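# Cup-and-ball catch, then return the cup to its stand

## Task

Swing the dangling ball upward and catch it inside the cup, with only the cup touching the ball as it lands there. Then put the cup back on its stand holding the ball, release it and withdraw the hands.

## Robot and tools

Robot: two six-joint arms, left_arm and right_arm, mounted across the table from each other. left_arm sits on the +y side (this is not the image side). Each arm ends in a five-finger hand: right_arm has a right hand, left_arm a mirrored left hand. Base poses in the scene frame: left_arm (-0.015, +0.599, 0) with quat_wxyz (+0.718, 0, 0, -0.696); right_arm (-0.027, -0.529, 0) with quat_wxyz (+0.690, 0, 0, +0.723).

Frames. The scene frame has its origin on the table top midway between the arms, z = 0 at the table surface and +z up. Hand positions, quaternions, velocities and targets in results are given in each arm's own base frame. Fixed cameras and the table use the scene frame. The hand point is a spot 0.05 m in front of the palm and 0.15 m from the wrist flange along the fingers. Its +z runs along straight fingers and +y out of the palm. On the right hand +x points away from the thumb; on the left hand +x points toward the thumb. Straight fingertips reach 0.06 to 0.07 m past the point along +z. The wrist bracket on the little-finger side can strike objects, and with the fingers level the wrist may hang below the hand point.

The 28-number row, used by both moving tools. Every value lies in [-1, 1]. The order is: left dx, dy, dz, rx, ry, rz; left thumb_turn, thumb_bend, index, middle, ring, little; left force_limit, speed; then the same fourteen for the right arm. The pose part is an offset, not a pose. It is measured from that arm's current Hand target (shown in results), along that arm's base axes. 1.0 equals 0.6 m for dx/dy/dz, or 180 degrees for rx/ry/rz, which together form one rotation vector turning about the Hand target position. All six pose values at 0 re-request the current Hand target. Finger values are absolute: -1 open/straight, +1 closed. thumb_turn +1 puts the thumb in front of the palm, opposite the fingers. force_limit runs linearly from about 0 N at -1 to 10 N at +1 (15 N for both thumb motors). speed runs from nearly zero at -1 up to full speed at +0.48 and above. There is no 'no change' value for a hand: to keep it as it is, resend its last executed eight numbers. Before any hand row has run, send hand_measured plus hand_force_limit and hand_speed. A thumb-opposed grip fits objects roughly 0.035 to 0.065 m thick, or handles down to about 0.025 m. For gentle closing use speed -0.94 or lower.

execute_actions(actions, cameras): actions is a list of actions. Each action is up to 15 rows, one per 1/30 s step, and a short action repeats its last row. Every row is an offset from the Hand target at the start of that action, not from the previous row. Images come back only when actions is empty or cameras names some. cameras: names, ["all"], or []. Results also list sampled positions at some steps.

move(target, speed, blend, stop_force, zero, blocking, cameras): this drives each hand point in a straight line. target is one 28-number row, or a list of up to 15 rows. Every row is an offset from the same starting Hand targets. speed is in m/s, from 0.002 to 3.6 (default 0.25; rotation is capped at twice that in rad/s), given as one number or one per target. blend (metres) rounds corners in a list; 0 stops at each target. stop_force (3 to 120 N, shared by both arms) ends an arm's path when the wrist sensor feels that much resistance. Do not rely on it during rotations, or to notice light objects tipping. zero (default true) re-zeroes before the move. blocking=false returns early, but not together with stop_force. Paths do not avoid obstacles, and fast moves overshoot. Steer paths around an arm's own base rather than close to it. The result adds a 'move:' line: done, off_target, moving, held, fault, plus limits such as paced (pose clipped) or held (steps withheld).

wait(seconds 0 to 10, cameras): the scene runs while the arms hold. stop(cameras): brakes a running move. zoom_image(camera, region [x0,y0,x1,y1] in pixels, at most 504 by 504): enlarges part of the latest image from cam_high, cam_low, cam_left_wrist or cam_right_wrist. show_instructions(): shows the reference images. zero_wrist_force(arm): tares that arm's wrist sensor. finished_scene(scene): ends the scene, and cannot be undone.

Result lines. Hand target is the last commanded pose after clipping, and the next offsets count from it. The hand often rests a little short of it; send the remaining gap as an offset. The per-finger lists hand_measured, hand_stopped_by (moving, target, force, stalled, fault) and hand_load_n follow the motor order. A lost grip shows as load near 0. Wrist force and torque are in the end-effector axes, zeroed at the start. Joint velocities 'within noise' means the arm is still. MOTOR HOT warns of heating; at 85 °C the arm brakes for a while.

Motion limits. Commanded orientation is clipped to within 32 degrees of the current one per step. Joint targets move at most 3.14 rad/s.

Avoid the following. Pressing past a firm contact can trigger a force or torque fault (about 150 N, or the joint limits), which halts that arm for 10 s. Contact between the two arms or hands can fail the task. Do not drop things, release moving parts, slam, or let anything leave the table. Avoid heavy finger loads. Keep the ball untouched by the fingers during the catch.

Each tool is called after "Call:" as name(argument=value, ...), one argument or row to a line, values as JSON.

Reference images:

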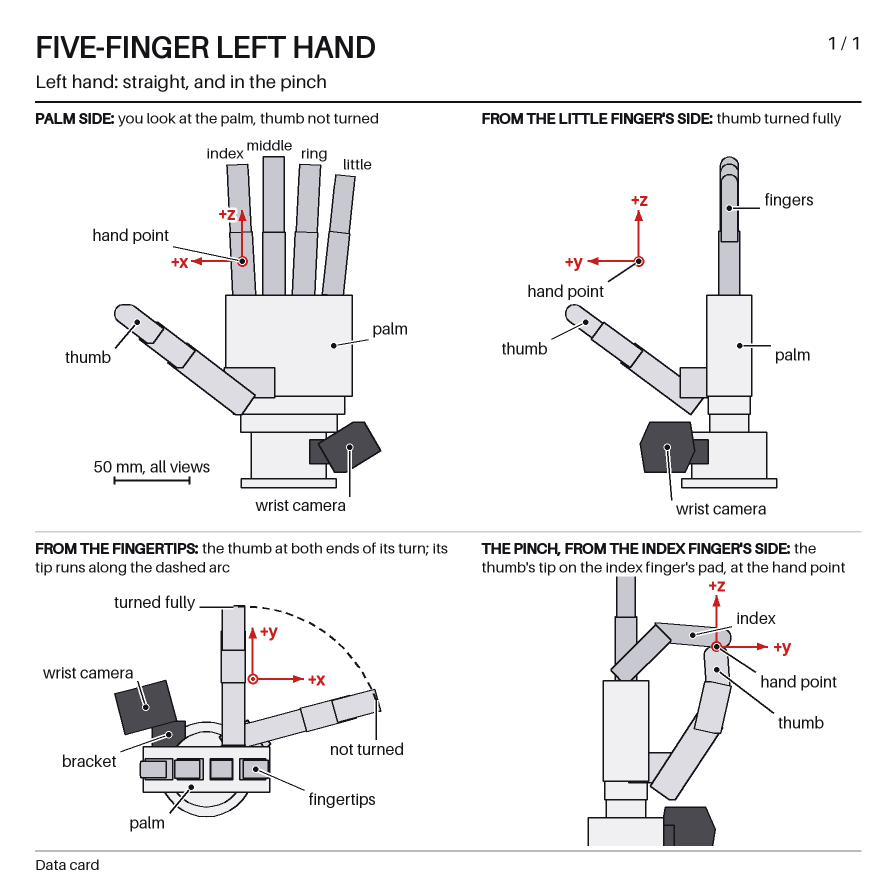

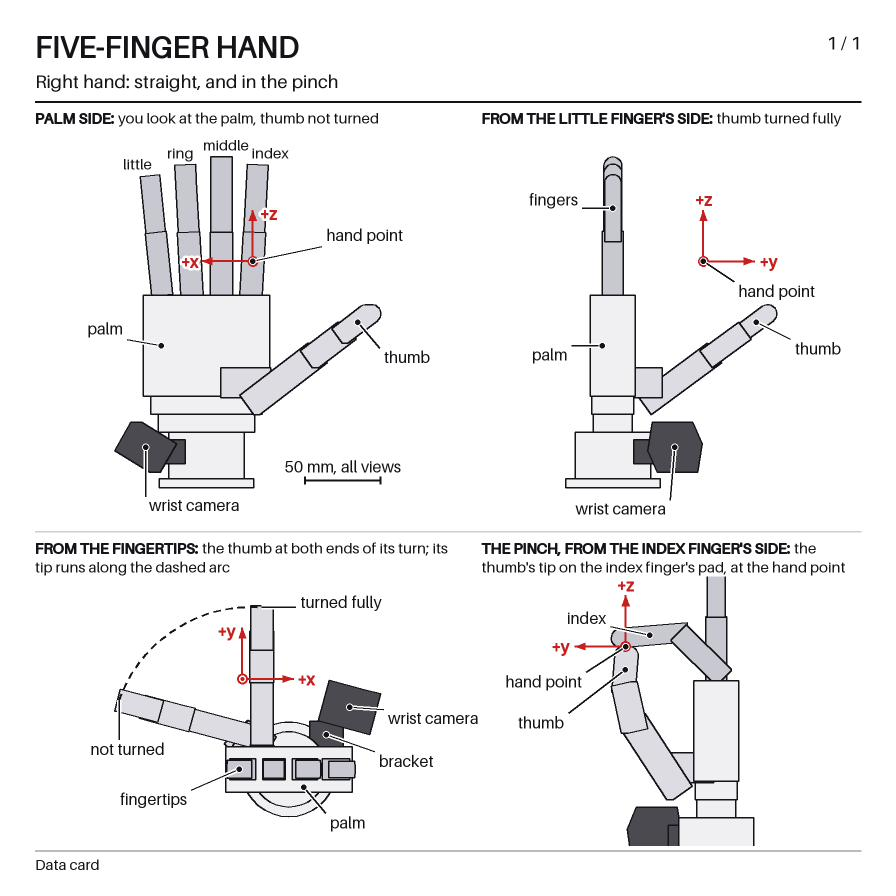

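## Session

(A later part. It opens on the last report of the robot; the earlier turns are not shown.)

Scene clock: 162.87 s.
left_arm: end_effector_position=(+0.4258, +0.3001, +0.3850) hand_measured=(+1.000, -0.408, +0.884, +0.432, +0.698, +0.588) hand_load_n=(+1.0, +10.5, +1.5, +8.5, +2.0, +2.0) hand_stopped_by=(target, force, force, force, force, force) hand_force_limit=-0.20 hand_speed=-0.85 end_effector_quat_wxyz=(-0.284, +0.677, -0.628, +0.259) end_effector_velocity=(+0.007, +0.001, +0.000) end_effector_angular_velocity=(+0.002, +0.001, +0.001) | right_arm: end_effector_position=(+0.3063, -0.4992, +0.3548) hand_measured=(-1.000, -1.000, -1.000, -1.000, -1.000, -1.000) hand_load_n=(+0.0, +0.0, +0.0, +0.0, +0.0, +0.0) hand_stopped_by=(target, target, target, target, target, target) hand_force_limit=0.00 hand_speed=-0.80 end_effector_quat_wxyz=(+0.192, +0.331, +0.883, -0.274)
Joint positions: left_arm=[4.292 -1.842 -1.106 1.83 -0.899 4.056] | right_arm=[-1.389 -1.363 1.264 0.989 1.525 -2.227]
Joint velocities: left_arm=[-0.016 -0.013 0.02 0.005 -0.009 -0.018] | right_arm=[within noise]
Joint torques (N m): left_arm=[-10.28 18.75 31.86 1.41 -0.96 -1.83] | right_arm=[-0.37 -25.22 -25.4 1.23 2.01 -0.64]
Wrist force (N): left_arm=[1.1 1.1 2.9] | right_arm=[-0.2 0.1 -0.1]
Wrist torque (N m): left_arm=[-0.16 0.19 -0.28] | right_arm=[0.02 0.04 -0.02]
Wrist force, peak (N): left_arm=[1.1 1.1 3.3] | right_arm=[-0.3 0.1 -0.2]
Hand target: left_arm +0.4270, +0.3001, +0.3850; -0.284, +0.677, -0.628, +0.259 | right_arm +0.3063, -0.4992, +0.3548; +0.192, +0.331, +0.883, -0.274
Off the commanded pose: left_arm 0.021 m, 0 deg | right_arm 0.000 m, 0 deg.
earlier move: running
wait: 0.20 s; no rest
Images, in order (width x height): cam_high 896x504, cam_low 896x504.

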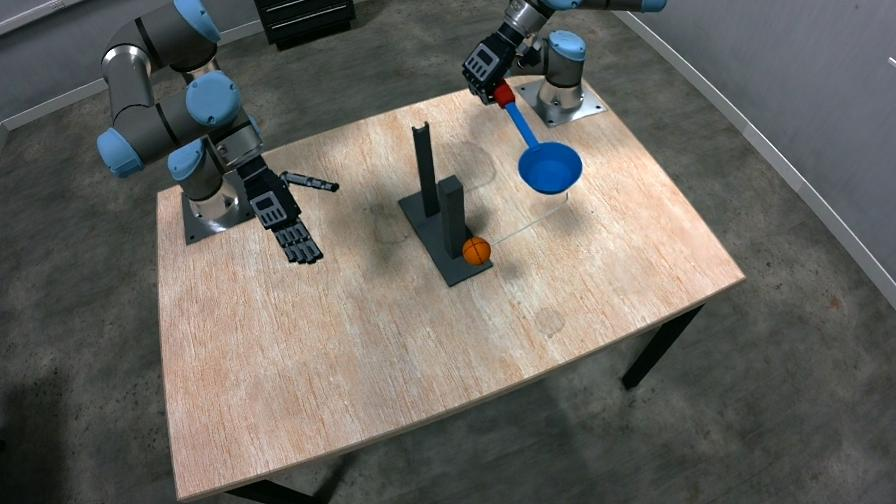

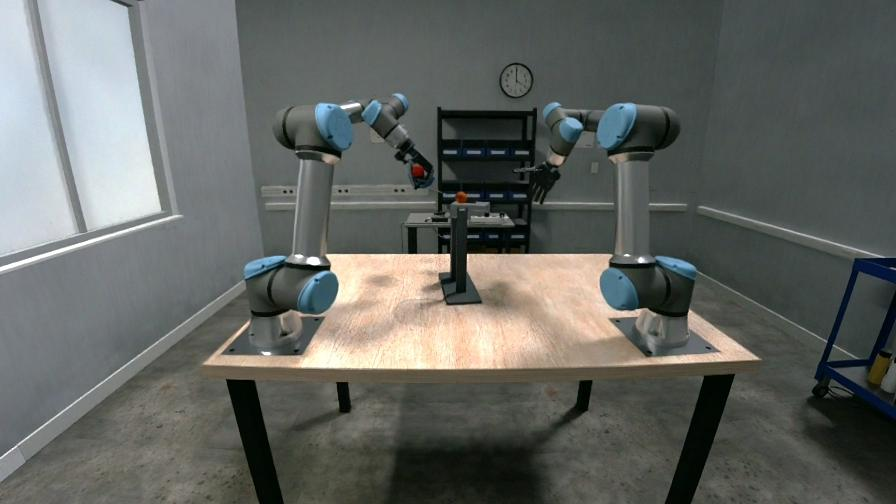

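Call:
wait(
  seconds=10,
)

Call:
wait(
  seconds=0.41,
)

Call:
execute_actions(
  actions=[
    [[0,0,0,0,0,0,1,0.9,0.9,0.9,0.8,0.8,-0.2,-0.85,0,0,0,0,0,0,-1,-1,-1,-1,-1,-1,0,-0.8],[0,0,0,0,0,0,1,0.9,0.9,0.9,0.8,0.8,-0.2,-0.85,0,0,0,0,0,0,-1,-1,-1,-1,-1,-1,0,-0.8],[0,0,0,0,0,0,1,0.9,0.9,0.9,0.8,0.8,-0.2,-0.85,0,0,0,0,0,0,-1,-1,-1,-1,-1,-1,0,-0.8],[0,0,0,0,0,0,1,0.9,0.9,0.9,0.8,0.8,-0.2,-0.85,0,0,0,0,0,0,-1,-1,-1,-1,-1,-1,0,-0.8],[0,0,0,0,0,0,1,0.9,0.9,0.9,0.8,0.8,-0.2,-0.85,0,0,0,0,0,0,-1,-1,-1,-1,-1,-1,0,-0.8],[-0.0148,0.0005,0,0,0,0,1,0.9,0.9,0.9,0.8,0.8,-0.2,-0.85,0,0,0,0,0,0,-1,-1,-1,-1,-1,-1,0,-0.8],[-0.0420,0.0013,0,0,0,0,1,0.9,0.9,0.9,0.8,0.8,-0.2,-0.85,0,0,0,0,0,0,-1,-1,-1,-1,-1,-1,0,-0.8],[-0.0748,0.0023,0,0,0,0,1,0.9,0.9,0.9,0.8,0.8,-0.2,-0.85,0,0,0,0,0,0,-1,-1,-1,-1,-1,-1,0,-0.8],[-0.1131,0.0035,0,0,0,0,1,0.9,0.9,0.9,0.8,0.8,-0.2,-0.85,0,0,0,0,0,0,-1,-1,-1,-1,-1,-1,0,-0.8],[-0.1569,0.0049,0,0,0,0,1,0.9,0.9,0.9,0.8,0.8,-0.2,-0.85,0,0,0,0,0,0,-1,-1,-1,-1,-1,-1,0,-0.8],[-0.2066,0.0064,0,0,0,0,1,0.9,0.9,0.9,0.8,0.8,-0.2,-0.85,0,0,0,0,0,0,-1,-1,-1,-1,-1,-1,0,-0.8],[-0.2617,0.0081,0,0,0,0,1,0.9,0.9,0.9,0.8,0.8,-0.2,-0.85,0,0,0,0,0,0,-1,-1,-1,-1,-1,-1,0,-0.8],[-0.3227,0.0100,0,0,0,0,1,0.9,0.9,0.9,0.8,0.8,-0.2,-0.85,0,0,0,0,0,0,-1,-1,-1,-1,-1,-1,0,-0.8],[-0.3550,0.0110,0,0,0,0,1,0.9,0.9,0.9,0.8,0.8,-0.2,-0.85,0,0,0,0,0,0,-1,-1,-1,-1,-1,-1,0,-0.8],[-0.3658,0.0114,0,0,0,0,1,0.9,0.9,0.9,0.8,0.8,-0.2,-0.85,0,0,0,0,0,0,-1,-1,-1,-1,-1,-1,0,-0.8]],
    [[-0.0035,0.0001,0,0,0,0,1,0.9,0.9,0.9,0.8,0.8,-0.2,-0.85,0,0,0,0,0,0,-1,-1,-1,-1,-1,-1,0,-0.8],[0.0002,0,0,0,0,0,1,0.9,0.9,0.9,0.8,0.8,-0.2,-0.85,0,0,0,0,0,0,-1,-1,-1,-1,-1,-1,0,-0.8],[0.0107,-0.0003,0,0,0,0,1,0.9,0.9,0.9,0.8,0.8,-0.2,-0.85,0,0,0,0,0,0,-1,-1,-1,-1,-1,-1,0,-0.8],[0.0287,-0.0009,0,0,0,0,1,0.9,0.9,0.9,0.8,0.8,-0.2,-0.85,0,0,0,0,0,0,-1,-1,-1,-1,-1,-1,0,-0.8],[0.0535,-0.0017,0,0,0,0,1,0.9,0.9,0.9,0.8,0.8,-0.2,-0.85,0,0,0,0,0,0,-1,-1,-1,-1,-1,-1,0,-0.8],[0.0853,-0.0027,0,0,0,0,1,0.9,0.9,0.9,0.8,0.8,-0.2,-0.85,0,0,0,0,0,0,-1,-1,-1,-1,-1,-1,0,-0.8],[0.1246,-0.0039,0,0,0,0,1,0.9,0.9,0.9,0.8,0.8,-0.2,-0.85,0,0,0,0,0,0,-1,-1,-1,-1,-1,-1,0,-0.8],[0.1706,-0.0053,0,0,0,0,1,0.9,0.9,0.9,0.8,0.8,-0.2,-0.85,0,0,0,0,0,0,-1,-1,-1,-1,-1,-1,0,-0.8],[0.2239,-0.0070,0,0,0,0,1,0.9,0.9,0.9,0.8,0.8,-0.2,-0.85,0,0,0,0,0,0,-1,-1,-1,-1,-1,-1,0,-0.8],[0.2633,0.0436,0,0,0,0,1,0.9,0.9,0.9,0.8,0.8,-0.2,-0.85,0,0,0,0,0,0,-1,-1,-1,-1,-1,-1,0,-0.8],[0.2491,0.0440,0,0,0,0,1,0.9,0.9,0.9,0.8,0.8,-0.2,-0.85,0,0,0,0,0,0,-1,-1,-1,-1,-1,-1,0,-0.8],[0.2238,0.0448,0,0,0,0,1,0.9,0.9,0.9,0.8,0.8,-0.2,-0.85,0,0,0,0,0,0,-1,-1,-1,-1,-1,-1,0,-0.8],[0.1925,0.0458,0,0,0,0,1,0.9,0.9,0.9,0.8,0.8,-0.2,-0.85,0,0,0,0,0,0,-1,-1,-1,-1,-1,-1,0,-0.8],[0.1925,0.0458,0,0,0,0,1,0.9,0.9,0.9,0.8,0.8,-0.2,-0.85,0,0,0,0,0,0,-1,-1,-1,-1,-1,-1,0,-0.8]],
  ],
  cameras=["cam_high", "cam_low"],
)

Call:
zoom_image(
  camera="cam_high",
  region=[480, 90, 670, 280],
)

Call:
zoom_image(
  camera="cam_low",
  region=[340, 145, 500, 305],
)

Call:
wait(
  seconds=0.2,
  cameras=["cam_high", "cam_low"],
)

Call:
zoom_image(
  camera="cam_high",
  region=[480, 90, 670, 280],
)

Call:
zoom_image(
  camera="cam_low",
  region=[340, 145, 500, 305],
)

Call:
wait(
  seconds=0.2,
  cameras=["cam_high", "cam_low"],
)

Call:
zoom_image(
  camera="cam_high",
  region=[480, 90, 670, 280],
)

Call:
zoom_image(
  camera="cam_low",
  region=[340, 145, 500, 305],
)

Scene clock: 165.77 s.
left_arm: end_effector_position=(+0.4469, +0.3001, +0.3850) hand_measured=(+1.000, -0.408, +0.884, +0.432, +0.698, +0.588) hand_load_n=(+1.0, +10.5, +1.5, +8.5, +2.5, +2.5) hand_stopped_by=(target, force, force, force, force, force) hand_force_limit=-0.20 hand_speed=-0.85 end_effector_quat_wxyz=(-0.284, +0.677, -0.628, +0.259) end_effector_velocity=(+0.002, +0.000, +0.000) end_effector_angular_velocity=(+0.001, +0.000, +0.000) | right_arm: end_effector_position=(+0.3063, -0.4992, +0.3548) hand_measured=(-1.000, -1.000, -1.000, -1.000, -1.000, -1.000) hand_load_n=(+0.0, +0.0, +0.0, +0.5, +0.0, +0.0) hand_stopped_by=(target, target, target, target, target, target) hand_force_limit=0.00 hand_speed=-0.80 end_effector_quat_wxyz=(+0.192, +0.331, +0.883, -0.274)
Joint positions: left_arm=[4.247 -1.879 -1.049 1.842 -0.92 4.005] | right_arm=[-1.389 -1.363 1.264 0.989 1.525 -2.227]
Joint velocities: left_arm=[-0.004 -0.004 0.005 0.001 -0.002 -0.004] | right_arm=[within noise]
Joint torques (N m): left_arm=[-9.59 18.91 31.71 1.46 -1.01 -1.96] | right_arm=[-0.31 -25.04 -25.78 1.18 2.02 -0.55]
Wrist force (N): left_arm=[1.0 1.4 2.7] | right_arm=[-0.2 0.2 0.0]
Wrist torque (N m): left_arm=[-0.10 0.24 -0.29] | right_arm=[0.02 0.03 -0.01]
Wrist force, peak (N): left_arm=[1.2 2.0 3.6] | right_arm=[-0.3 0.2 -0.4]
Hand target: left_arm +0.4470, +0.3001, +0.3850; -0.284, +0.677, -0.628, +0.259 | right_arm +0.3063, -0.4992, +0.3548; +0.192, +0.331, +0.883, -0.274
Off the commanded pose: left_arm 0.000 m, 0 deg | right_arm 0.000 m, 0 deg.
earlier move: done
wait: 1.00 of 10 s (the move ended)

Scene clock: 166.20 s.
left_arm: end_effector_position=(+0.4470, +0.3001, +0.3850) hand_measured=(+1.000, -0.408, +0.884, +0.432, +0.698, +0.588) hand_load_n=(+1.0, +10.5, +1.5, +9.0, +2.0, +2.0) hand_stopped_by=(target, force, force, force, force, force) hand_force_limit=-0.20 hand_speed=-0.85 end_effector_quat_wxyz=(-0.284, +0.677, -0.628, +0.259) | right_arm: end_effector_position=(+0.3063, -0.4992, +0.3548) hand_measured=(-1.000, -1.000, -1.000, -1.000, -1.000, -1.000) hand_load_n=(+0.0, +0.0, +0.0, +0.0, +0.0, +0.0) hand_stopped_by=(target, target, target, target, target, target) hand_force_limit=0.00 hand_speed=-0.80 end_effector_quat_wxyz=(+0.192, +0.331, +0.883, -0.274)
Joint positions: left_arm=[4.246 -1.88 -1.048 1.842 -0.92 4.004] | right_arm=[-1.389 -1.363 1.264 0.989 1.525 -2.227]
Joint torques (N m): left_arm=[-9.11 19.28 31 1.24 -0.77 -1.87] | right_arm=[-0.26 -24.97 -24.99 1.17 1.92 -0.58]
Wrist force (N): left_arm=[0.9 1.6 2.8] | right_arm=[-0.1 0.1 -0.2]
Wrist torque (N m): left_arm=[-0.12 0.19 -0.35] | right_arm=[0.02 0.02 -0.01]
Wrist force, peak (N): left_arm=[0.9 2.2 3.6] | right_arm=[-0.4 0.0 -0.3]
Hand target: left_arm +0.4470, +0.3001, +0.3850; -0.284, +0.677, -0.628, +0.259 | right_arm +0.3063, -0.4992, +0.3548; +0.192, +0.331, +0.883, -0.274
Off the commanded pose: left_arm 0.000 m, 0 deg | right_arm 0.000 m, 0 deg.
wait: 0.43 s; at rest by 0.17 s

Scene clock: 167.77 s.
left_arm: end_effector_position=(+0.3425, +0.3333, +0.3843) hand_measured=(+1.000, -0.408, +0.884, +0.432, +0.698, +0.588) hand_load_n=(+1.5, +10.5, +1.5, +8.5, +2.0, +2.5) hand_stopped_by=(target, force, force, force, force, force) hand_force_limit=-0.20 hand_speed=-0.85 end_effector_quat_wxyz=(-0.286, +0.676, -0.627, +0.260) | right_arm: end_effector_position=(+0.3063, -0.4992, +0.3548) hand_measured=(-1.000, -1.000, -1.000, -1.000, -1.000, -1.000) hand_load_n=(+0.0, +0.0, +0.0, +0.0, +0.0, +0.0) hand_stopped_by=(target, target, target, target, target, target) hand_force_limit=0.00 hand_speed=-0.80 end_effector_quat_wxyz=(+0.192, +0.331, +0.883, -0.274)
Joint positions: left_arm=[4.52 -1.789 -1.22 1.709 -0.815 4.336] | right_arm=[-1.389 -1.363 1.264 0.989 1.525 -2.227]
Joint torques (N m): left_arm=[-9.86 15.2 31.09 -4.05 -0.23 -1.64] | right_arm=[-0.05 -24.98 -25.18 1.23 1.97 -0.47]
Wrist force (N): left_arm=[0.5 2.0 2.1] | right_arm=[-0.2 0.0 -0.1]
Wrist torque (N m): left_arm=[-0.18 -0.01 -0.45] | right_arm=[0.01 0.04 -0.02]
Wrist force, peak (N): left_arm=[1.7 -2.9 8.0] | right_arm=[-0.4 0.0 -0.3]
Hand target: left_arm +0.3431, +0.3344, +0.3850; -0.284, +0.677, -0.628, +0.259 | right_arm +0.3063, -0.4992, +0.3548; +0.192, +0.331, +0.883, -0.274
Off the commanded pose: left_arm 0.001 m, 0 deg | right_arm 0.000 m, 0 deg.
Step readings (end_effector_position of left_arm | right_arm):
0: (+0.4470, +0.3001, +0.3850) | (+0.3063, -0.4992, +0.3548)
1: (+0.4470, +0.3001, +0.3850) | (+0.3063, -0.4992, +0.3548)
2: (+0.4470, +0.3001, +0.3850) | (+0.3063, -0.4992, +0.3548)
4: (+0.4470, +0.3001, +0.3850) | (+0.3063, -0.4992, +0.3548)
8: (+0.4449, +0.3002, +0.3851) | (+0.3063, -0.4992, +0.3548)
15: (+0.3659, +0.3004, +0.3872) | (+0.3063, -0.4992, +0.3548)
16: (+0.3447, +0.3006, +0.3874) | (+0.3063, -0.4992, +0.3548)
17: (+0.3285, +0.3011, +0.3873) | (+0.3063, -0.4992, +0.3548)
19: (+0.3009, +0.3023, +0.3868) | (+0.3063, -0.4992, +0.3548)
23: (+0.2769, +0.3054, +0.3859) | (+0.3063, -0.4992, +0.3548)
30: (+0.3382, +0.3173, +0.3845) | (+0.3063, -0.4992, +0.3548)
Images, in order (width x height): cam_high 896x504, cam_low 896x504.

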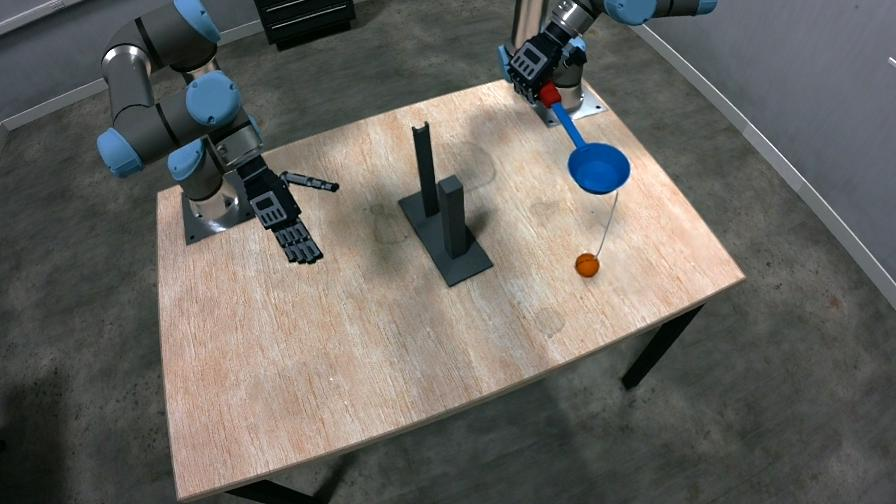

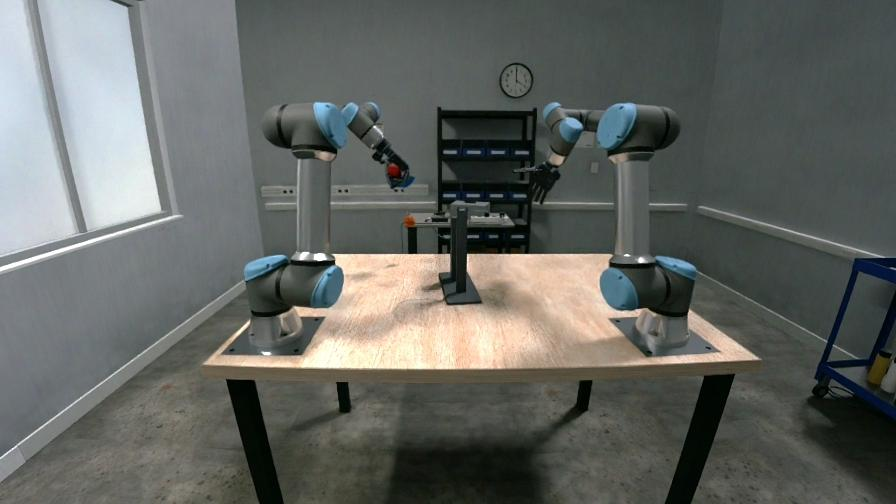

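Scaled by 2.653.

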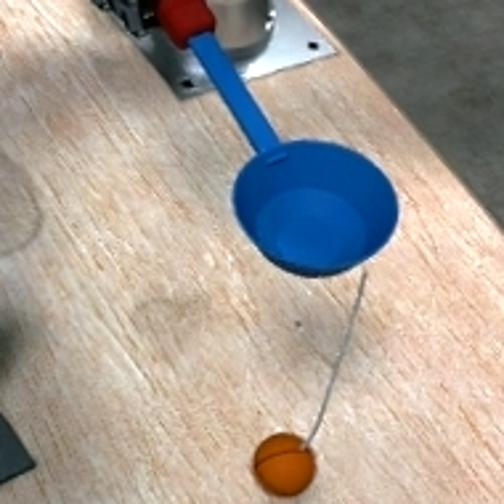

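Scaled by 3.150.

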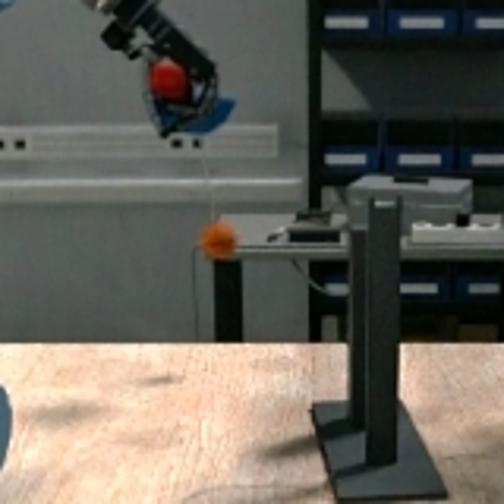

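Scene clock: 167.97 s.
left_arm: end_effector_position=(+0.3425, +0.3333, +0.3843) hand_measured=(+1.000, -0.408, +0.884, +0.432, +0.698, +0.588) hand_load_n=(+1.0, +10.5, +1.5, +8.5, +3.0, +4.5) hand_stopped_by=(target, force, force, force, force, force) hand_force_limit=-0.20 hand_speed=-0.85 end_effector_quat_wxyz=(-0.286, +0.676, -0.627, +0.260) | right_arm: end_effector_position=(+0.3063, -0.4992, +0.3548) hand_measured=(-1.000, -1.000, -1.000, -1.000, -1.000, -1.000) hand_load_n=(+0.0, +0.0, +0.0, +0.0, +0.0, +0.0) hand_stopped_by=(target, target, target, target, target, target) hand_force_limit=0.00 hand_speed=-0.80 end_effector_quat_wxyz=(+0.192, +0.331, +0.883, -0.274)
Joint positions: left_arm=[4.52 -1.789 -1.219 1.709 -0.815 4.336] | right_arm=[-1.389 -1.363 1.264 0.989 1.525 -2.227]
Joint torques (N m): left_arm=[-8.83 16.58 32.09 -3.9 -0.31 -1.67] | right_arm=[-1.21 -25.68 -25.92 1.27 1.97 -0.47]
Wrist force (N): left_arm=[1.4 1.7 4.3] | right_arm=[-0.1 0.0 -0.3]
Wrist torque (N m): left_arm=[-0.21 0.46 -0.43] | right_arm=[0.02 0.01 -0.01]
Wrist force, peak (N): left_arm=[1.4 1.7 4.3] | right_arm=[-0.2 0.2 -0.2]
Hand target: left_arm +0.3431, +0.3344, +0.3850; -0.284, +0.677, -0.628, +0.259 | right_arm +0.3063, -0.4992, +0.3548; +0.192, +0.331, +0.883, -0.274
Off the commanded pose: left_arm 0.001 m, 0 deg | right_arm 0.000 m, 0 deg.
wait: 0.20 s; at rest by 0.17 s
Images, in order (width x height): cam_high 896x504, cam_low 896x504.

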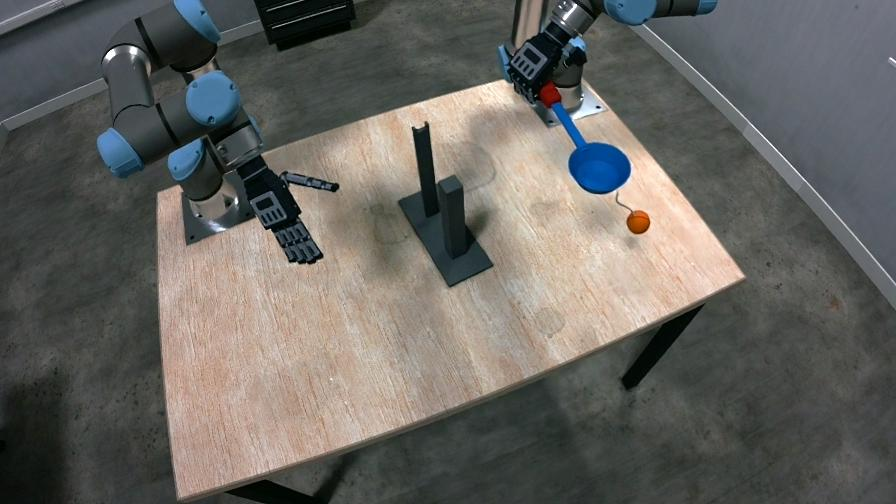

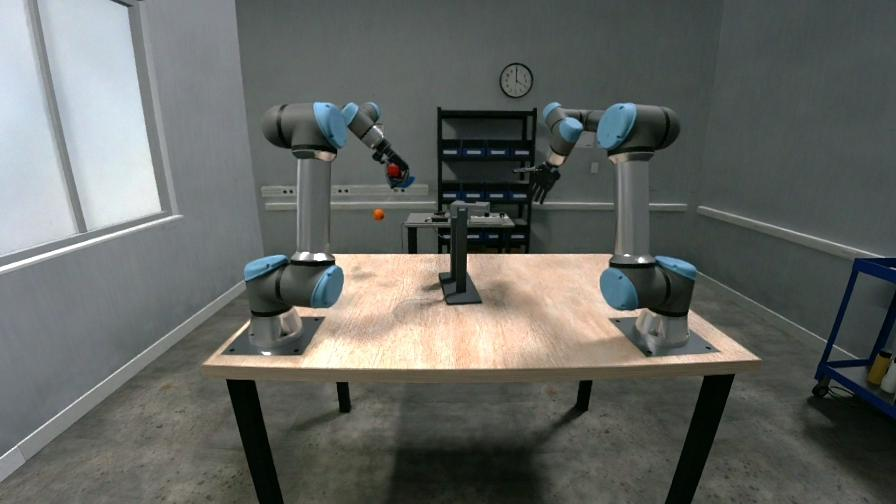

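Scaled by 2.653.

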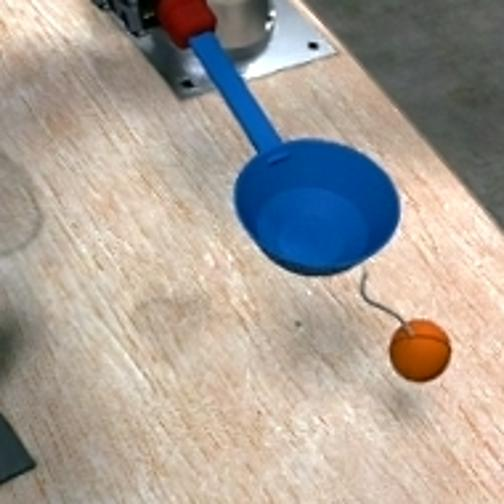

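Scaled by 3.150.

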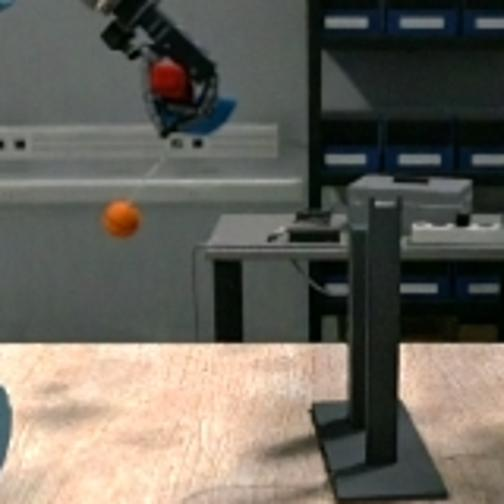

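Scene clock: 168.17 s.
left_arm: end_effector_position=(+0.3425, +0.3333, +0.3843) hand_measured=(+1.000, -0.408, +0.884, +0.432, +0.698, +0.588) hand_load_n=(+1.5, +10.5, +1.5, +9.0, +1.5, +1.5) hand_stopped_by=(target, force, force, force, force, force) hand_force_limit=-0.20 hand_speed=-0.85 end_effector_quat_wxyz=(-0.286, +0.676, -0.627, +0.260) | right_arm: end_effector_position=(+0.3063, -0.4992, +0.3548) hand_measured=(-1.000, -1.000, -1.000, -1.000, -1.000, -1.000) hand_load_n=(+0.0, +0.0, +0.5, +0.0, +0.0, +0.0) hand_stopped_by=(target, target, target, target, target, target) hand_force_limit=0.00 hand_speed=-0.80 end_effector_quat_wxyz=(+0.192, +0.331, +0.883, -0.274)
Joint positions: left_arm=[4.52 -1.789 -1.219 1.709 -0.815 4.336] | right_arm=[-1.389 -1.363 1.264 0.989 1.525 -2.227]
Joint torques (N m): left_arm=[-9.07 16.35 31.52 -3.86 -0.18 -1.61] | right_arm=[-0.7 -24.79 -24.95 1.12 1.9 -0.52]
Wrist force (N): left_arm=[0.9 1.9 2.5] | right_arm=[-0.2 0.1 0.0]
Wrist torque (N m): left_arm=[-0.19 0.05 -0.47] | right_arm=[0.00 0.02 -0.02]
Wrist force, peak (N): left_arm=[1.1 1.1 4.0] | right_arm=[-0.4 0.0 0.2]
Hand target: left_arm +0.3431, +0.3344, +0.3850; -0.284, +0.677, -0.628, +0.259 | right_arm +0.3063, -0.4992, +0.3548; +0.192, +0.331, +0.883, -0.274
Off the commanded pose: left_arm 0.001 m, 0 deg | right_arm 0.000 m, 0 deg.
wait: 0.20 s; at rest by 0.17 s
Images, in order (width x height): cam_high 896x504, cam_low 896x504.

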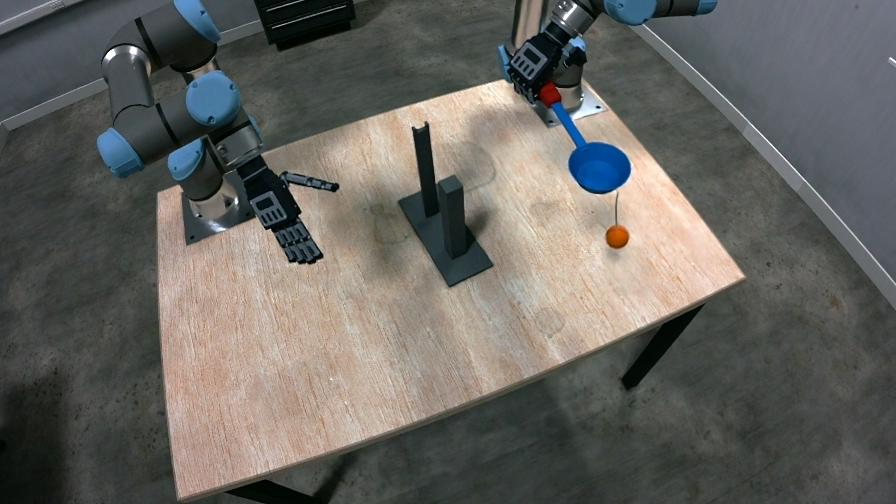

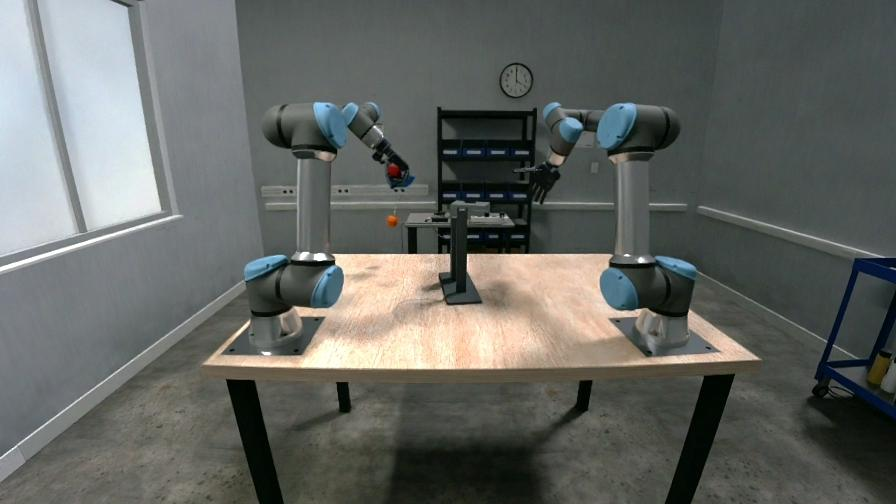

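Scaled by 2.653.

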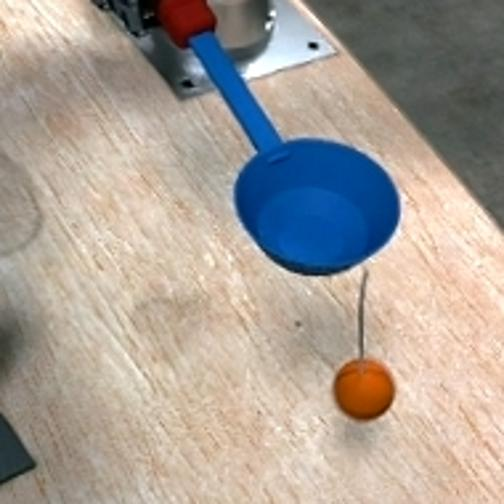

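Scaled by 3.150.

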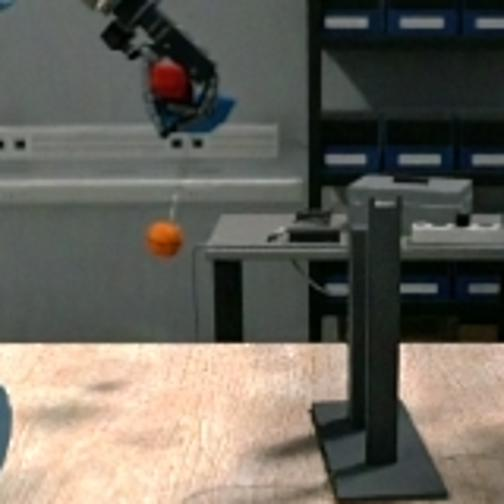

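Call:
move(
  target=[0, 0, 0, 0, 0, 0.0637, 1, 0.9, 0.9, 0.9, 0.8, 0.8, -0.2, -0.85, 0, 0, 0, 0, 0, 0, -1, -1, -1, -1, -1, -1, 0, -0.8],
  speed=0.15,
  blocking=false,
)

Call:
wait(
  seconds=0.1,
)

Call:
wait(
  seconds=10,
)

Call:
move(
  target=[0.1782, -0.0572, 0.025, 0, 0, -0.0637, 1, 0.9, 0.9, 0.9, 0.8, 0.8, -0.2, -0.85, -0.1667, 0, 0, 0, 0, 0, -1, -1, -1, -1, -1, -1, 0, -0.8],
  speed=0.06,
  blocking=false,
)

Call:
wait(
  seconds=0.1,
)

Scene clock: 175.43 s.
left_arm: end_effector_position=(+0.3428, +0.3340, +0.3847) hand_measured=(+1.000, -0.408, +0.884, +0.432, +0.698, +0.588) hand_load_n=(+1.0, +11.0, +1.0, +8.5, +2.5, +3.0) hand_stopped_by=(target, force, force, force, force, force) hand_force_limit=-0.20 hand_speed=-0.85 end_effector_quat_wxyz=(-0.297, +0.704, -0.596, +0.247) end_effector_velocity=(+0.001, +0.001, +0.001) end_effector_angular_velocity=(-0.004, +0.003, +0.286) | right_arm: end_effector_position=(+0.3063, -0.4992, +0.3548) hand_measured=(-1.000, -1.000, -1.000, -1.000, -1.000, -1.000) hand_load_n=(+0.0, +0.0, +0.0, +0.0, +0.0, +0.0) hand_stopped_by=(target, target, target, target, target, target) hand_force_limit=0.00 hand_speed=-0.80 end_effector_quat_wxyz=(+0.192, +0.331, +0.883, -0.274)
Joint positions: left_arm=[4.516 -1.759 -1.235 1.775 -0.844 4.216] | right_arm=[-1.389 -1.363 1.264 0.989 1.525 -2.227]
Joint velocities: left_arm=[-0.02 0.096 -0.052 0.205 -0.107 -0.383] | right_arm=[within noise]
Joint torques (N m): left_arm=[-10 42.11 8.46 1.7 -0.62 -2.51] | right_arm=[-1.32 -24.74 -25.4 1.14 1.92 -0.56]
Wrist force (N): left_arm=[0.6 1.1 2.9] | right_arm=[-0.1 0.2 0.0]
Wrist torque (N m): left_arm=[-0.18 0.24 -0.23] | right_arm=[0.02 0.01 0.00]
Wrist force, peak (N): left_arm=[0.8 2.1 3.8] | right_arm=[-0.3 0.1 -0.5]
Hand target: left_arm +0.3429, +0.3341, +0.3848; -0.302, +0.719, -0.579, +0.239 | right_arm +0.3063, -0.4992, +0.3548; +0.192, +0.331, +0.883, -0.274
Off the commanded pose: left_arm 0.001 m, 6 deg | right_arm 0.000 m, 0 deg.
move: running

Scene clock: 175.53 s.
left_arm: end_effector_position=(+0.3429, +0.3342, +0.3849) hand_measured=(+1.000, -0.408, +0.884, +0.432, +0.698, +0.588) hand_load_n=(+1.0, +10.5, +1.5, +8.5, +2.5, +3.5) hand_stopped_by=(target, force, force, force, force, force) hand_force_limit=-0.20 hand_speed=-0.85 end_effector_quat_wxyz=(-0.300, +0.713, -0.586, +0.243) end_effector_velocity=(+0.001, +0.001, +0.001) end_effector_angular_velocity=(-0.003, +0.005, +0.293) | right_arm: end_effector_position=(+0.3063, -0.4992, +0.3548) hand_measured=(-1.000, -1.000, -1.000, -1.000, -1.000, -1.000) hand_load_n=(+0.0, +0.0, +0.0, +0.0, +0.0, +0.0) hand_stopped_by=(target, target, target, target, target, target) hand_force_limit=0.00 hand_speed=-0.80 end_effector_quat_wxyz=(+0.192, +0.331, +0.883, -0.274)
Joint positions: left_arm=[4.514 -1.749 -1.241 1.796 -0.856 4.176] | right_arm=[-1.389 -1.363 1.264 0.989 1.525 -2.227]
Joint velocities: left_arm=[-0.024 0.098 -0.053 0.205 -0.121 -0.388] | right_arm=[within noise]
Joint torques (N m): left_arm=[-10.99 41.22 8.05 1.97 -0.99 -2.39] | right_arm=[-1.18 -24.54 -25.34 1.25 1.89 -0.49]
Wrist force (N): left_arm=[0.8 1.1 3.0] | right_arm=[-0.1 0.0 -0.1]
Wrist torque (N m): left_arm=[-0.19 0.24 -0.24] | right_arm=[0.00 0.02 -0.01]
Wrist force, peak (N): left_arm=[0.7 1.4 3.4] | right_arm=[-0.2 0.1 -0.1]
Hand target: left_arm +0.3430, +0.3342, +0.3849; -0.305, +0.727, -0.568, +0.234 | right_arm +0.3063, -0.4992, +0.3548; +0.192, +0.331, +0.883, -0.274
Off the commanded pose: left_arm 0.000 m, 5 deg | right_arm 0.000 m, 0 deg.
earlier move: running
wait: 0.10 s; no rest

Scene clock: 176.03 s.
left_arm: end_effector_position=(+0.3431, +0.3344, +0.3850) hand_measured=(+1.000, -0.408, +0.884, +0.432, +0.698, +0.588) hand_load_n=(+1.0, +10.5, +1.5, +9.0, +2.5, +3.0) hand_stopped_by=(target, force, force, force, force, force) hand_force_limit=-0.20 hand_speed=-0.85 end_effector_quat_wxyz=(-0.309, +0.736, -0.557, +0.230) end_effector_velocity=(+0.000, +0.000, +0.000) end_effector_angular_velocity=(-0.001, +0.001, +0.015) | right_arm: end_effector_position=(+0.3063, -0.4992, +0.3548) hand_measured=(-1.000, -1.000, -1.000, -1.000, -1.000, -1.000) hand_load_n=(-0.5, +0.0, +0.0, +0.0, +0.0, +0.0) hand_stopped_by=(target, target, target, target, target, target) hand_force_limit=0.00 hand_speed=-0.80 end_effector_quat_wxyz=(+0.192, +0.331, +0.883, -0.274)
Joint positions: left_arm=[4.505 -1.723 -1.255 1.849 -0.893 4.073] | right_arm=[-1.389 -1.363 1.264 0.989 1.525 -2.227]
Joint velocities: left_arm=[-0.003 0.005 -0.003 0.01 -0.008 -0.021] | right_arm=[within noise]
Joint torques (N m): left_arm=[-9.16 39.41 9.43 1.48 -0.93 -1.87] | right_arm=[-0.8 -25.23 -25.94 1.12 1.88 -0.46]
Wrist force (N): left_arm=[0.8 1.8 2.8] | right_arm=[-0.1 -0.1 -0.2]
Wrist torque (N m): left_arm=[-0.16 0.22 -0.42] | right_arm=[-0.01 0.02 -0.02]
Wrist force, peak (N): left_arm=[1.0 1.6 3.3] | right_arm=[-0.4 0.1 -0.3]
Hand target: left_arm +0.3431, +0.3344, +0.3850; -0.309, +0.736, -0.557, +0.230 | right_arm +0.3063, -0.4992, +0.3548; +0.192, +0.331, +0.883, -0.274
Off the commanded pose: left_arm 0.000 m, 0 deg | right_arm 0.000 m, 0 deg.
earlier move: done
wait: 0.50 of 10 s (the move ended)

Scene clock: 176.53 s.
left_arm: end_effector_position=(+0.3615, +0.3282, +0.3876) hand_measured=(+1.000, -0.408, +0.884, +0.432, +0.698, +0.588) hand_load_n=(+1.0, +10.5, +1.5, +8.5, +2.5, +3.5) hand_stopped_by=(target, force, force, force, force, force) hand_force_limit=-0.20 hand_speed=-0.85 end_effector_quat_wxyz=(-0.305, +0.726, -0.570, +0.235) end_effector_velocity=(+0.055, -0.018, +0.008) end_effector_angular_velocity=(+0.000, -0.001, -0.104) | right_arm: end_effector_position=(+0.2891, -0.4992, +0.3548) hand_measured=(-1.000, -1.000, -1.000, -1.000, -1.000, -1.000) hand_load_n=(+0.0, +0.0, +0.0, +0.0, +0.0, +0.0) hand_stopped_by=(target, target, target, target, target, target) hand_force_limit=0.00 hand_speed=-0.80 end_effector_quat_wxyz=(+0.192, +0.331, +0.882, -0.274) end_effector_velocity=(-0.051, +0.000, +0.000) end_effector_angular_velocity=(+0.000, +0.000, +0.000)
Joint positions: left_arm=[4.456 -1.746 -1.218 1.848 -0.9 4.054] | right_arm=[-1.432 -1.383 1.289 0.987 1.499 -2.26]
Joint velocities: left_arm=[-0.145 -0.074 0.115 -0.011 -0.017 -0.048] | right_arm=[-0.129 -0.058 0.072 -0.007 -0.081 -0.101]
Joint torques (N m): left_arm=[-10.2 12.4 32.04 -4.06 -0.86 -1.8] | right_arm=[-9.9 -35.57 -13.6 -0.94 -2.76 -2.9]
Wrist force (N): left_arm=[0.4 1.6 2.8] | right_arm=[-0.2 0.0 -0.2]
Wrist torque (N m): left_arm=[-0.15 0.32 -0.38] | right_arm=[0.01 0.04 0.04]
Wrist force, peak (N): left_arm=[0.9 1.8 3.3] | right_arm=[-0.5 0.5 -0.1]
Hand target: left_arm +0.3704, +0.3256, +0.3889; -0.303, +0.722, -0.575, +0.237 | right_arm +0.2807, -0.4992, +0.3548; +0.192, +0.331, +0.883, -0.274
Off the commanded pose: left_arm 0.094 m, 9 deg | right_arm 0.083 m, 0 deg.
move: running

Scene clock: 176.63 s.
left_arm: end_effector_position=(+0.3668, +0.3265, +0.3883) hand_measured=(+1.000, -0.408, +0.884, +0.432, +0.698, +0.588) hand_load_n=(+1.0, +11.0, +1.5, +8.5, +2.5, +3.0) hand_stopped_by=(target, force, force, force, force, force) hand_force_limit=-0.20 hand_speed=-0.85 end_effector_quat_wxyz=(-0.304, +0.723, -0.573, +0.237) end_effector_velocity=(+0.055, -0.018, +0.008) end_effector_angular_velocity=(+0.000, +0.000, -0.104) | right_arm: end_effector_position=(+0.2841, -0.4992, +0.3548) hand_measured=(-1.000, -1.000, -1.000, -1.000, -1.000, -1.000) hand_load_n=(+0.0, +0.0, +0.0, +0.0, +0.0, +0.0) hand_stopped_by=(target, target, target, target, target, target) hand_force_limit=0.00 hand_speed=-0.80 end_effector_quat_wxyz=(+0.192, +0.331, +0.882, -0.274) end_effector_velocity=(-0.051, +0.000, +0.000) end_effector_angular_velocity=(+0.001, -0.002, +0.002)
Joint positions: left_arm=[4.442 -1.753 -1.207 1.846 -0.902 4.05] | right_arm=[-1.444 -1.389 1.296 0.986 1.491 -2.27]
Joint velocities: left_arm=[-0.145 -0.078 0.119 -0.013 -0.018 -0.046] | right_arm=[-0.133 -0.058 0.071 -0.004 -0.086 -0.103]
Joint torques (N m): left_arm=[-10.22 13.18 33.54 -3.76 -0.61 -1.8] | right_arm=[-8.61 -36.39 -12.17 -0.25 -2.69 -2.73]
Wrist force (N): left_arm=[0.8 1.5 2.6] | right_arm=[-0.3 -0.1 -0.2]
Wrist torque (N m): left_arm=[-0.17 0.24 -0.38] | right_arm=[-0.01 0.06 0.04]
Wrist force, peak (N): left_arm=[0.9 1.7 3.1] | right_arm=[-0.3 0.2 -0.1]
Hand target: left_arm +0.3760, +0.3238, +0.3896; -0.301, +0.719, -0.579, +0.239 | right_arm +0.2755, -0.4992, +0.3548; +0.192, +0.331, +0.883, -0.274
Off the commanded pose: left_arm 0.088 m, 9 deg | right_arm 0.078 m, 0 deg.
earlier move: running
wait: 0.10 s; no rest


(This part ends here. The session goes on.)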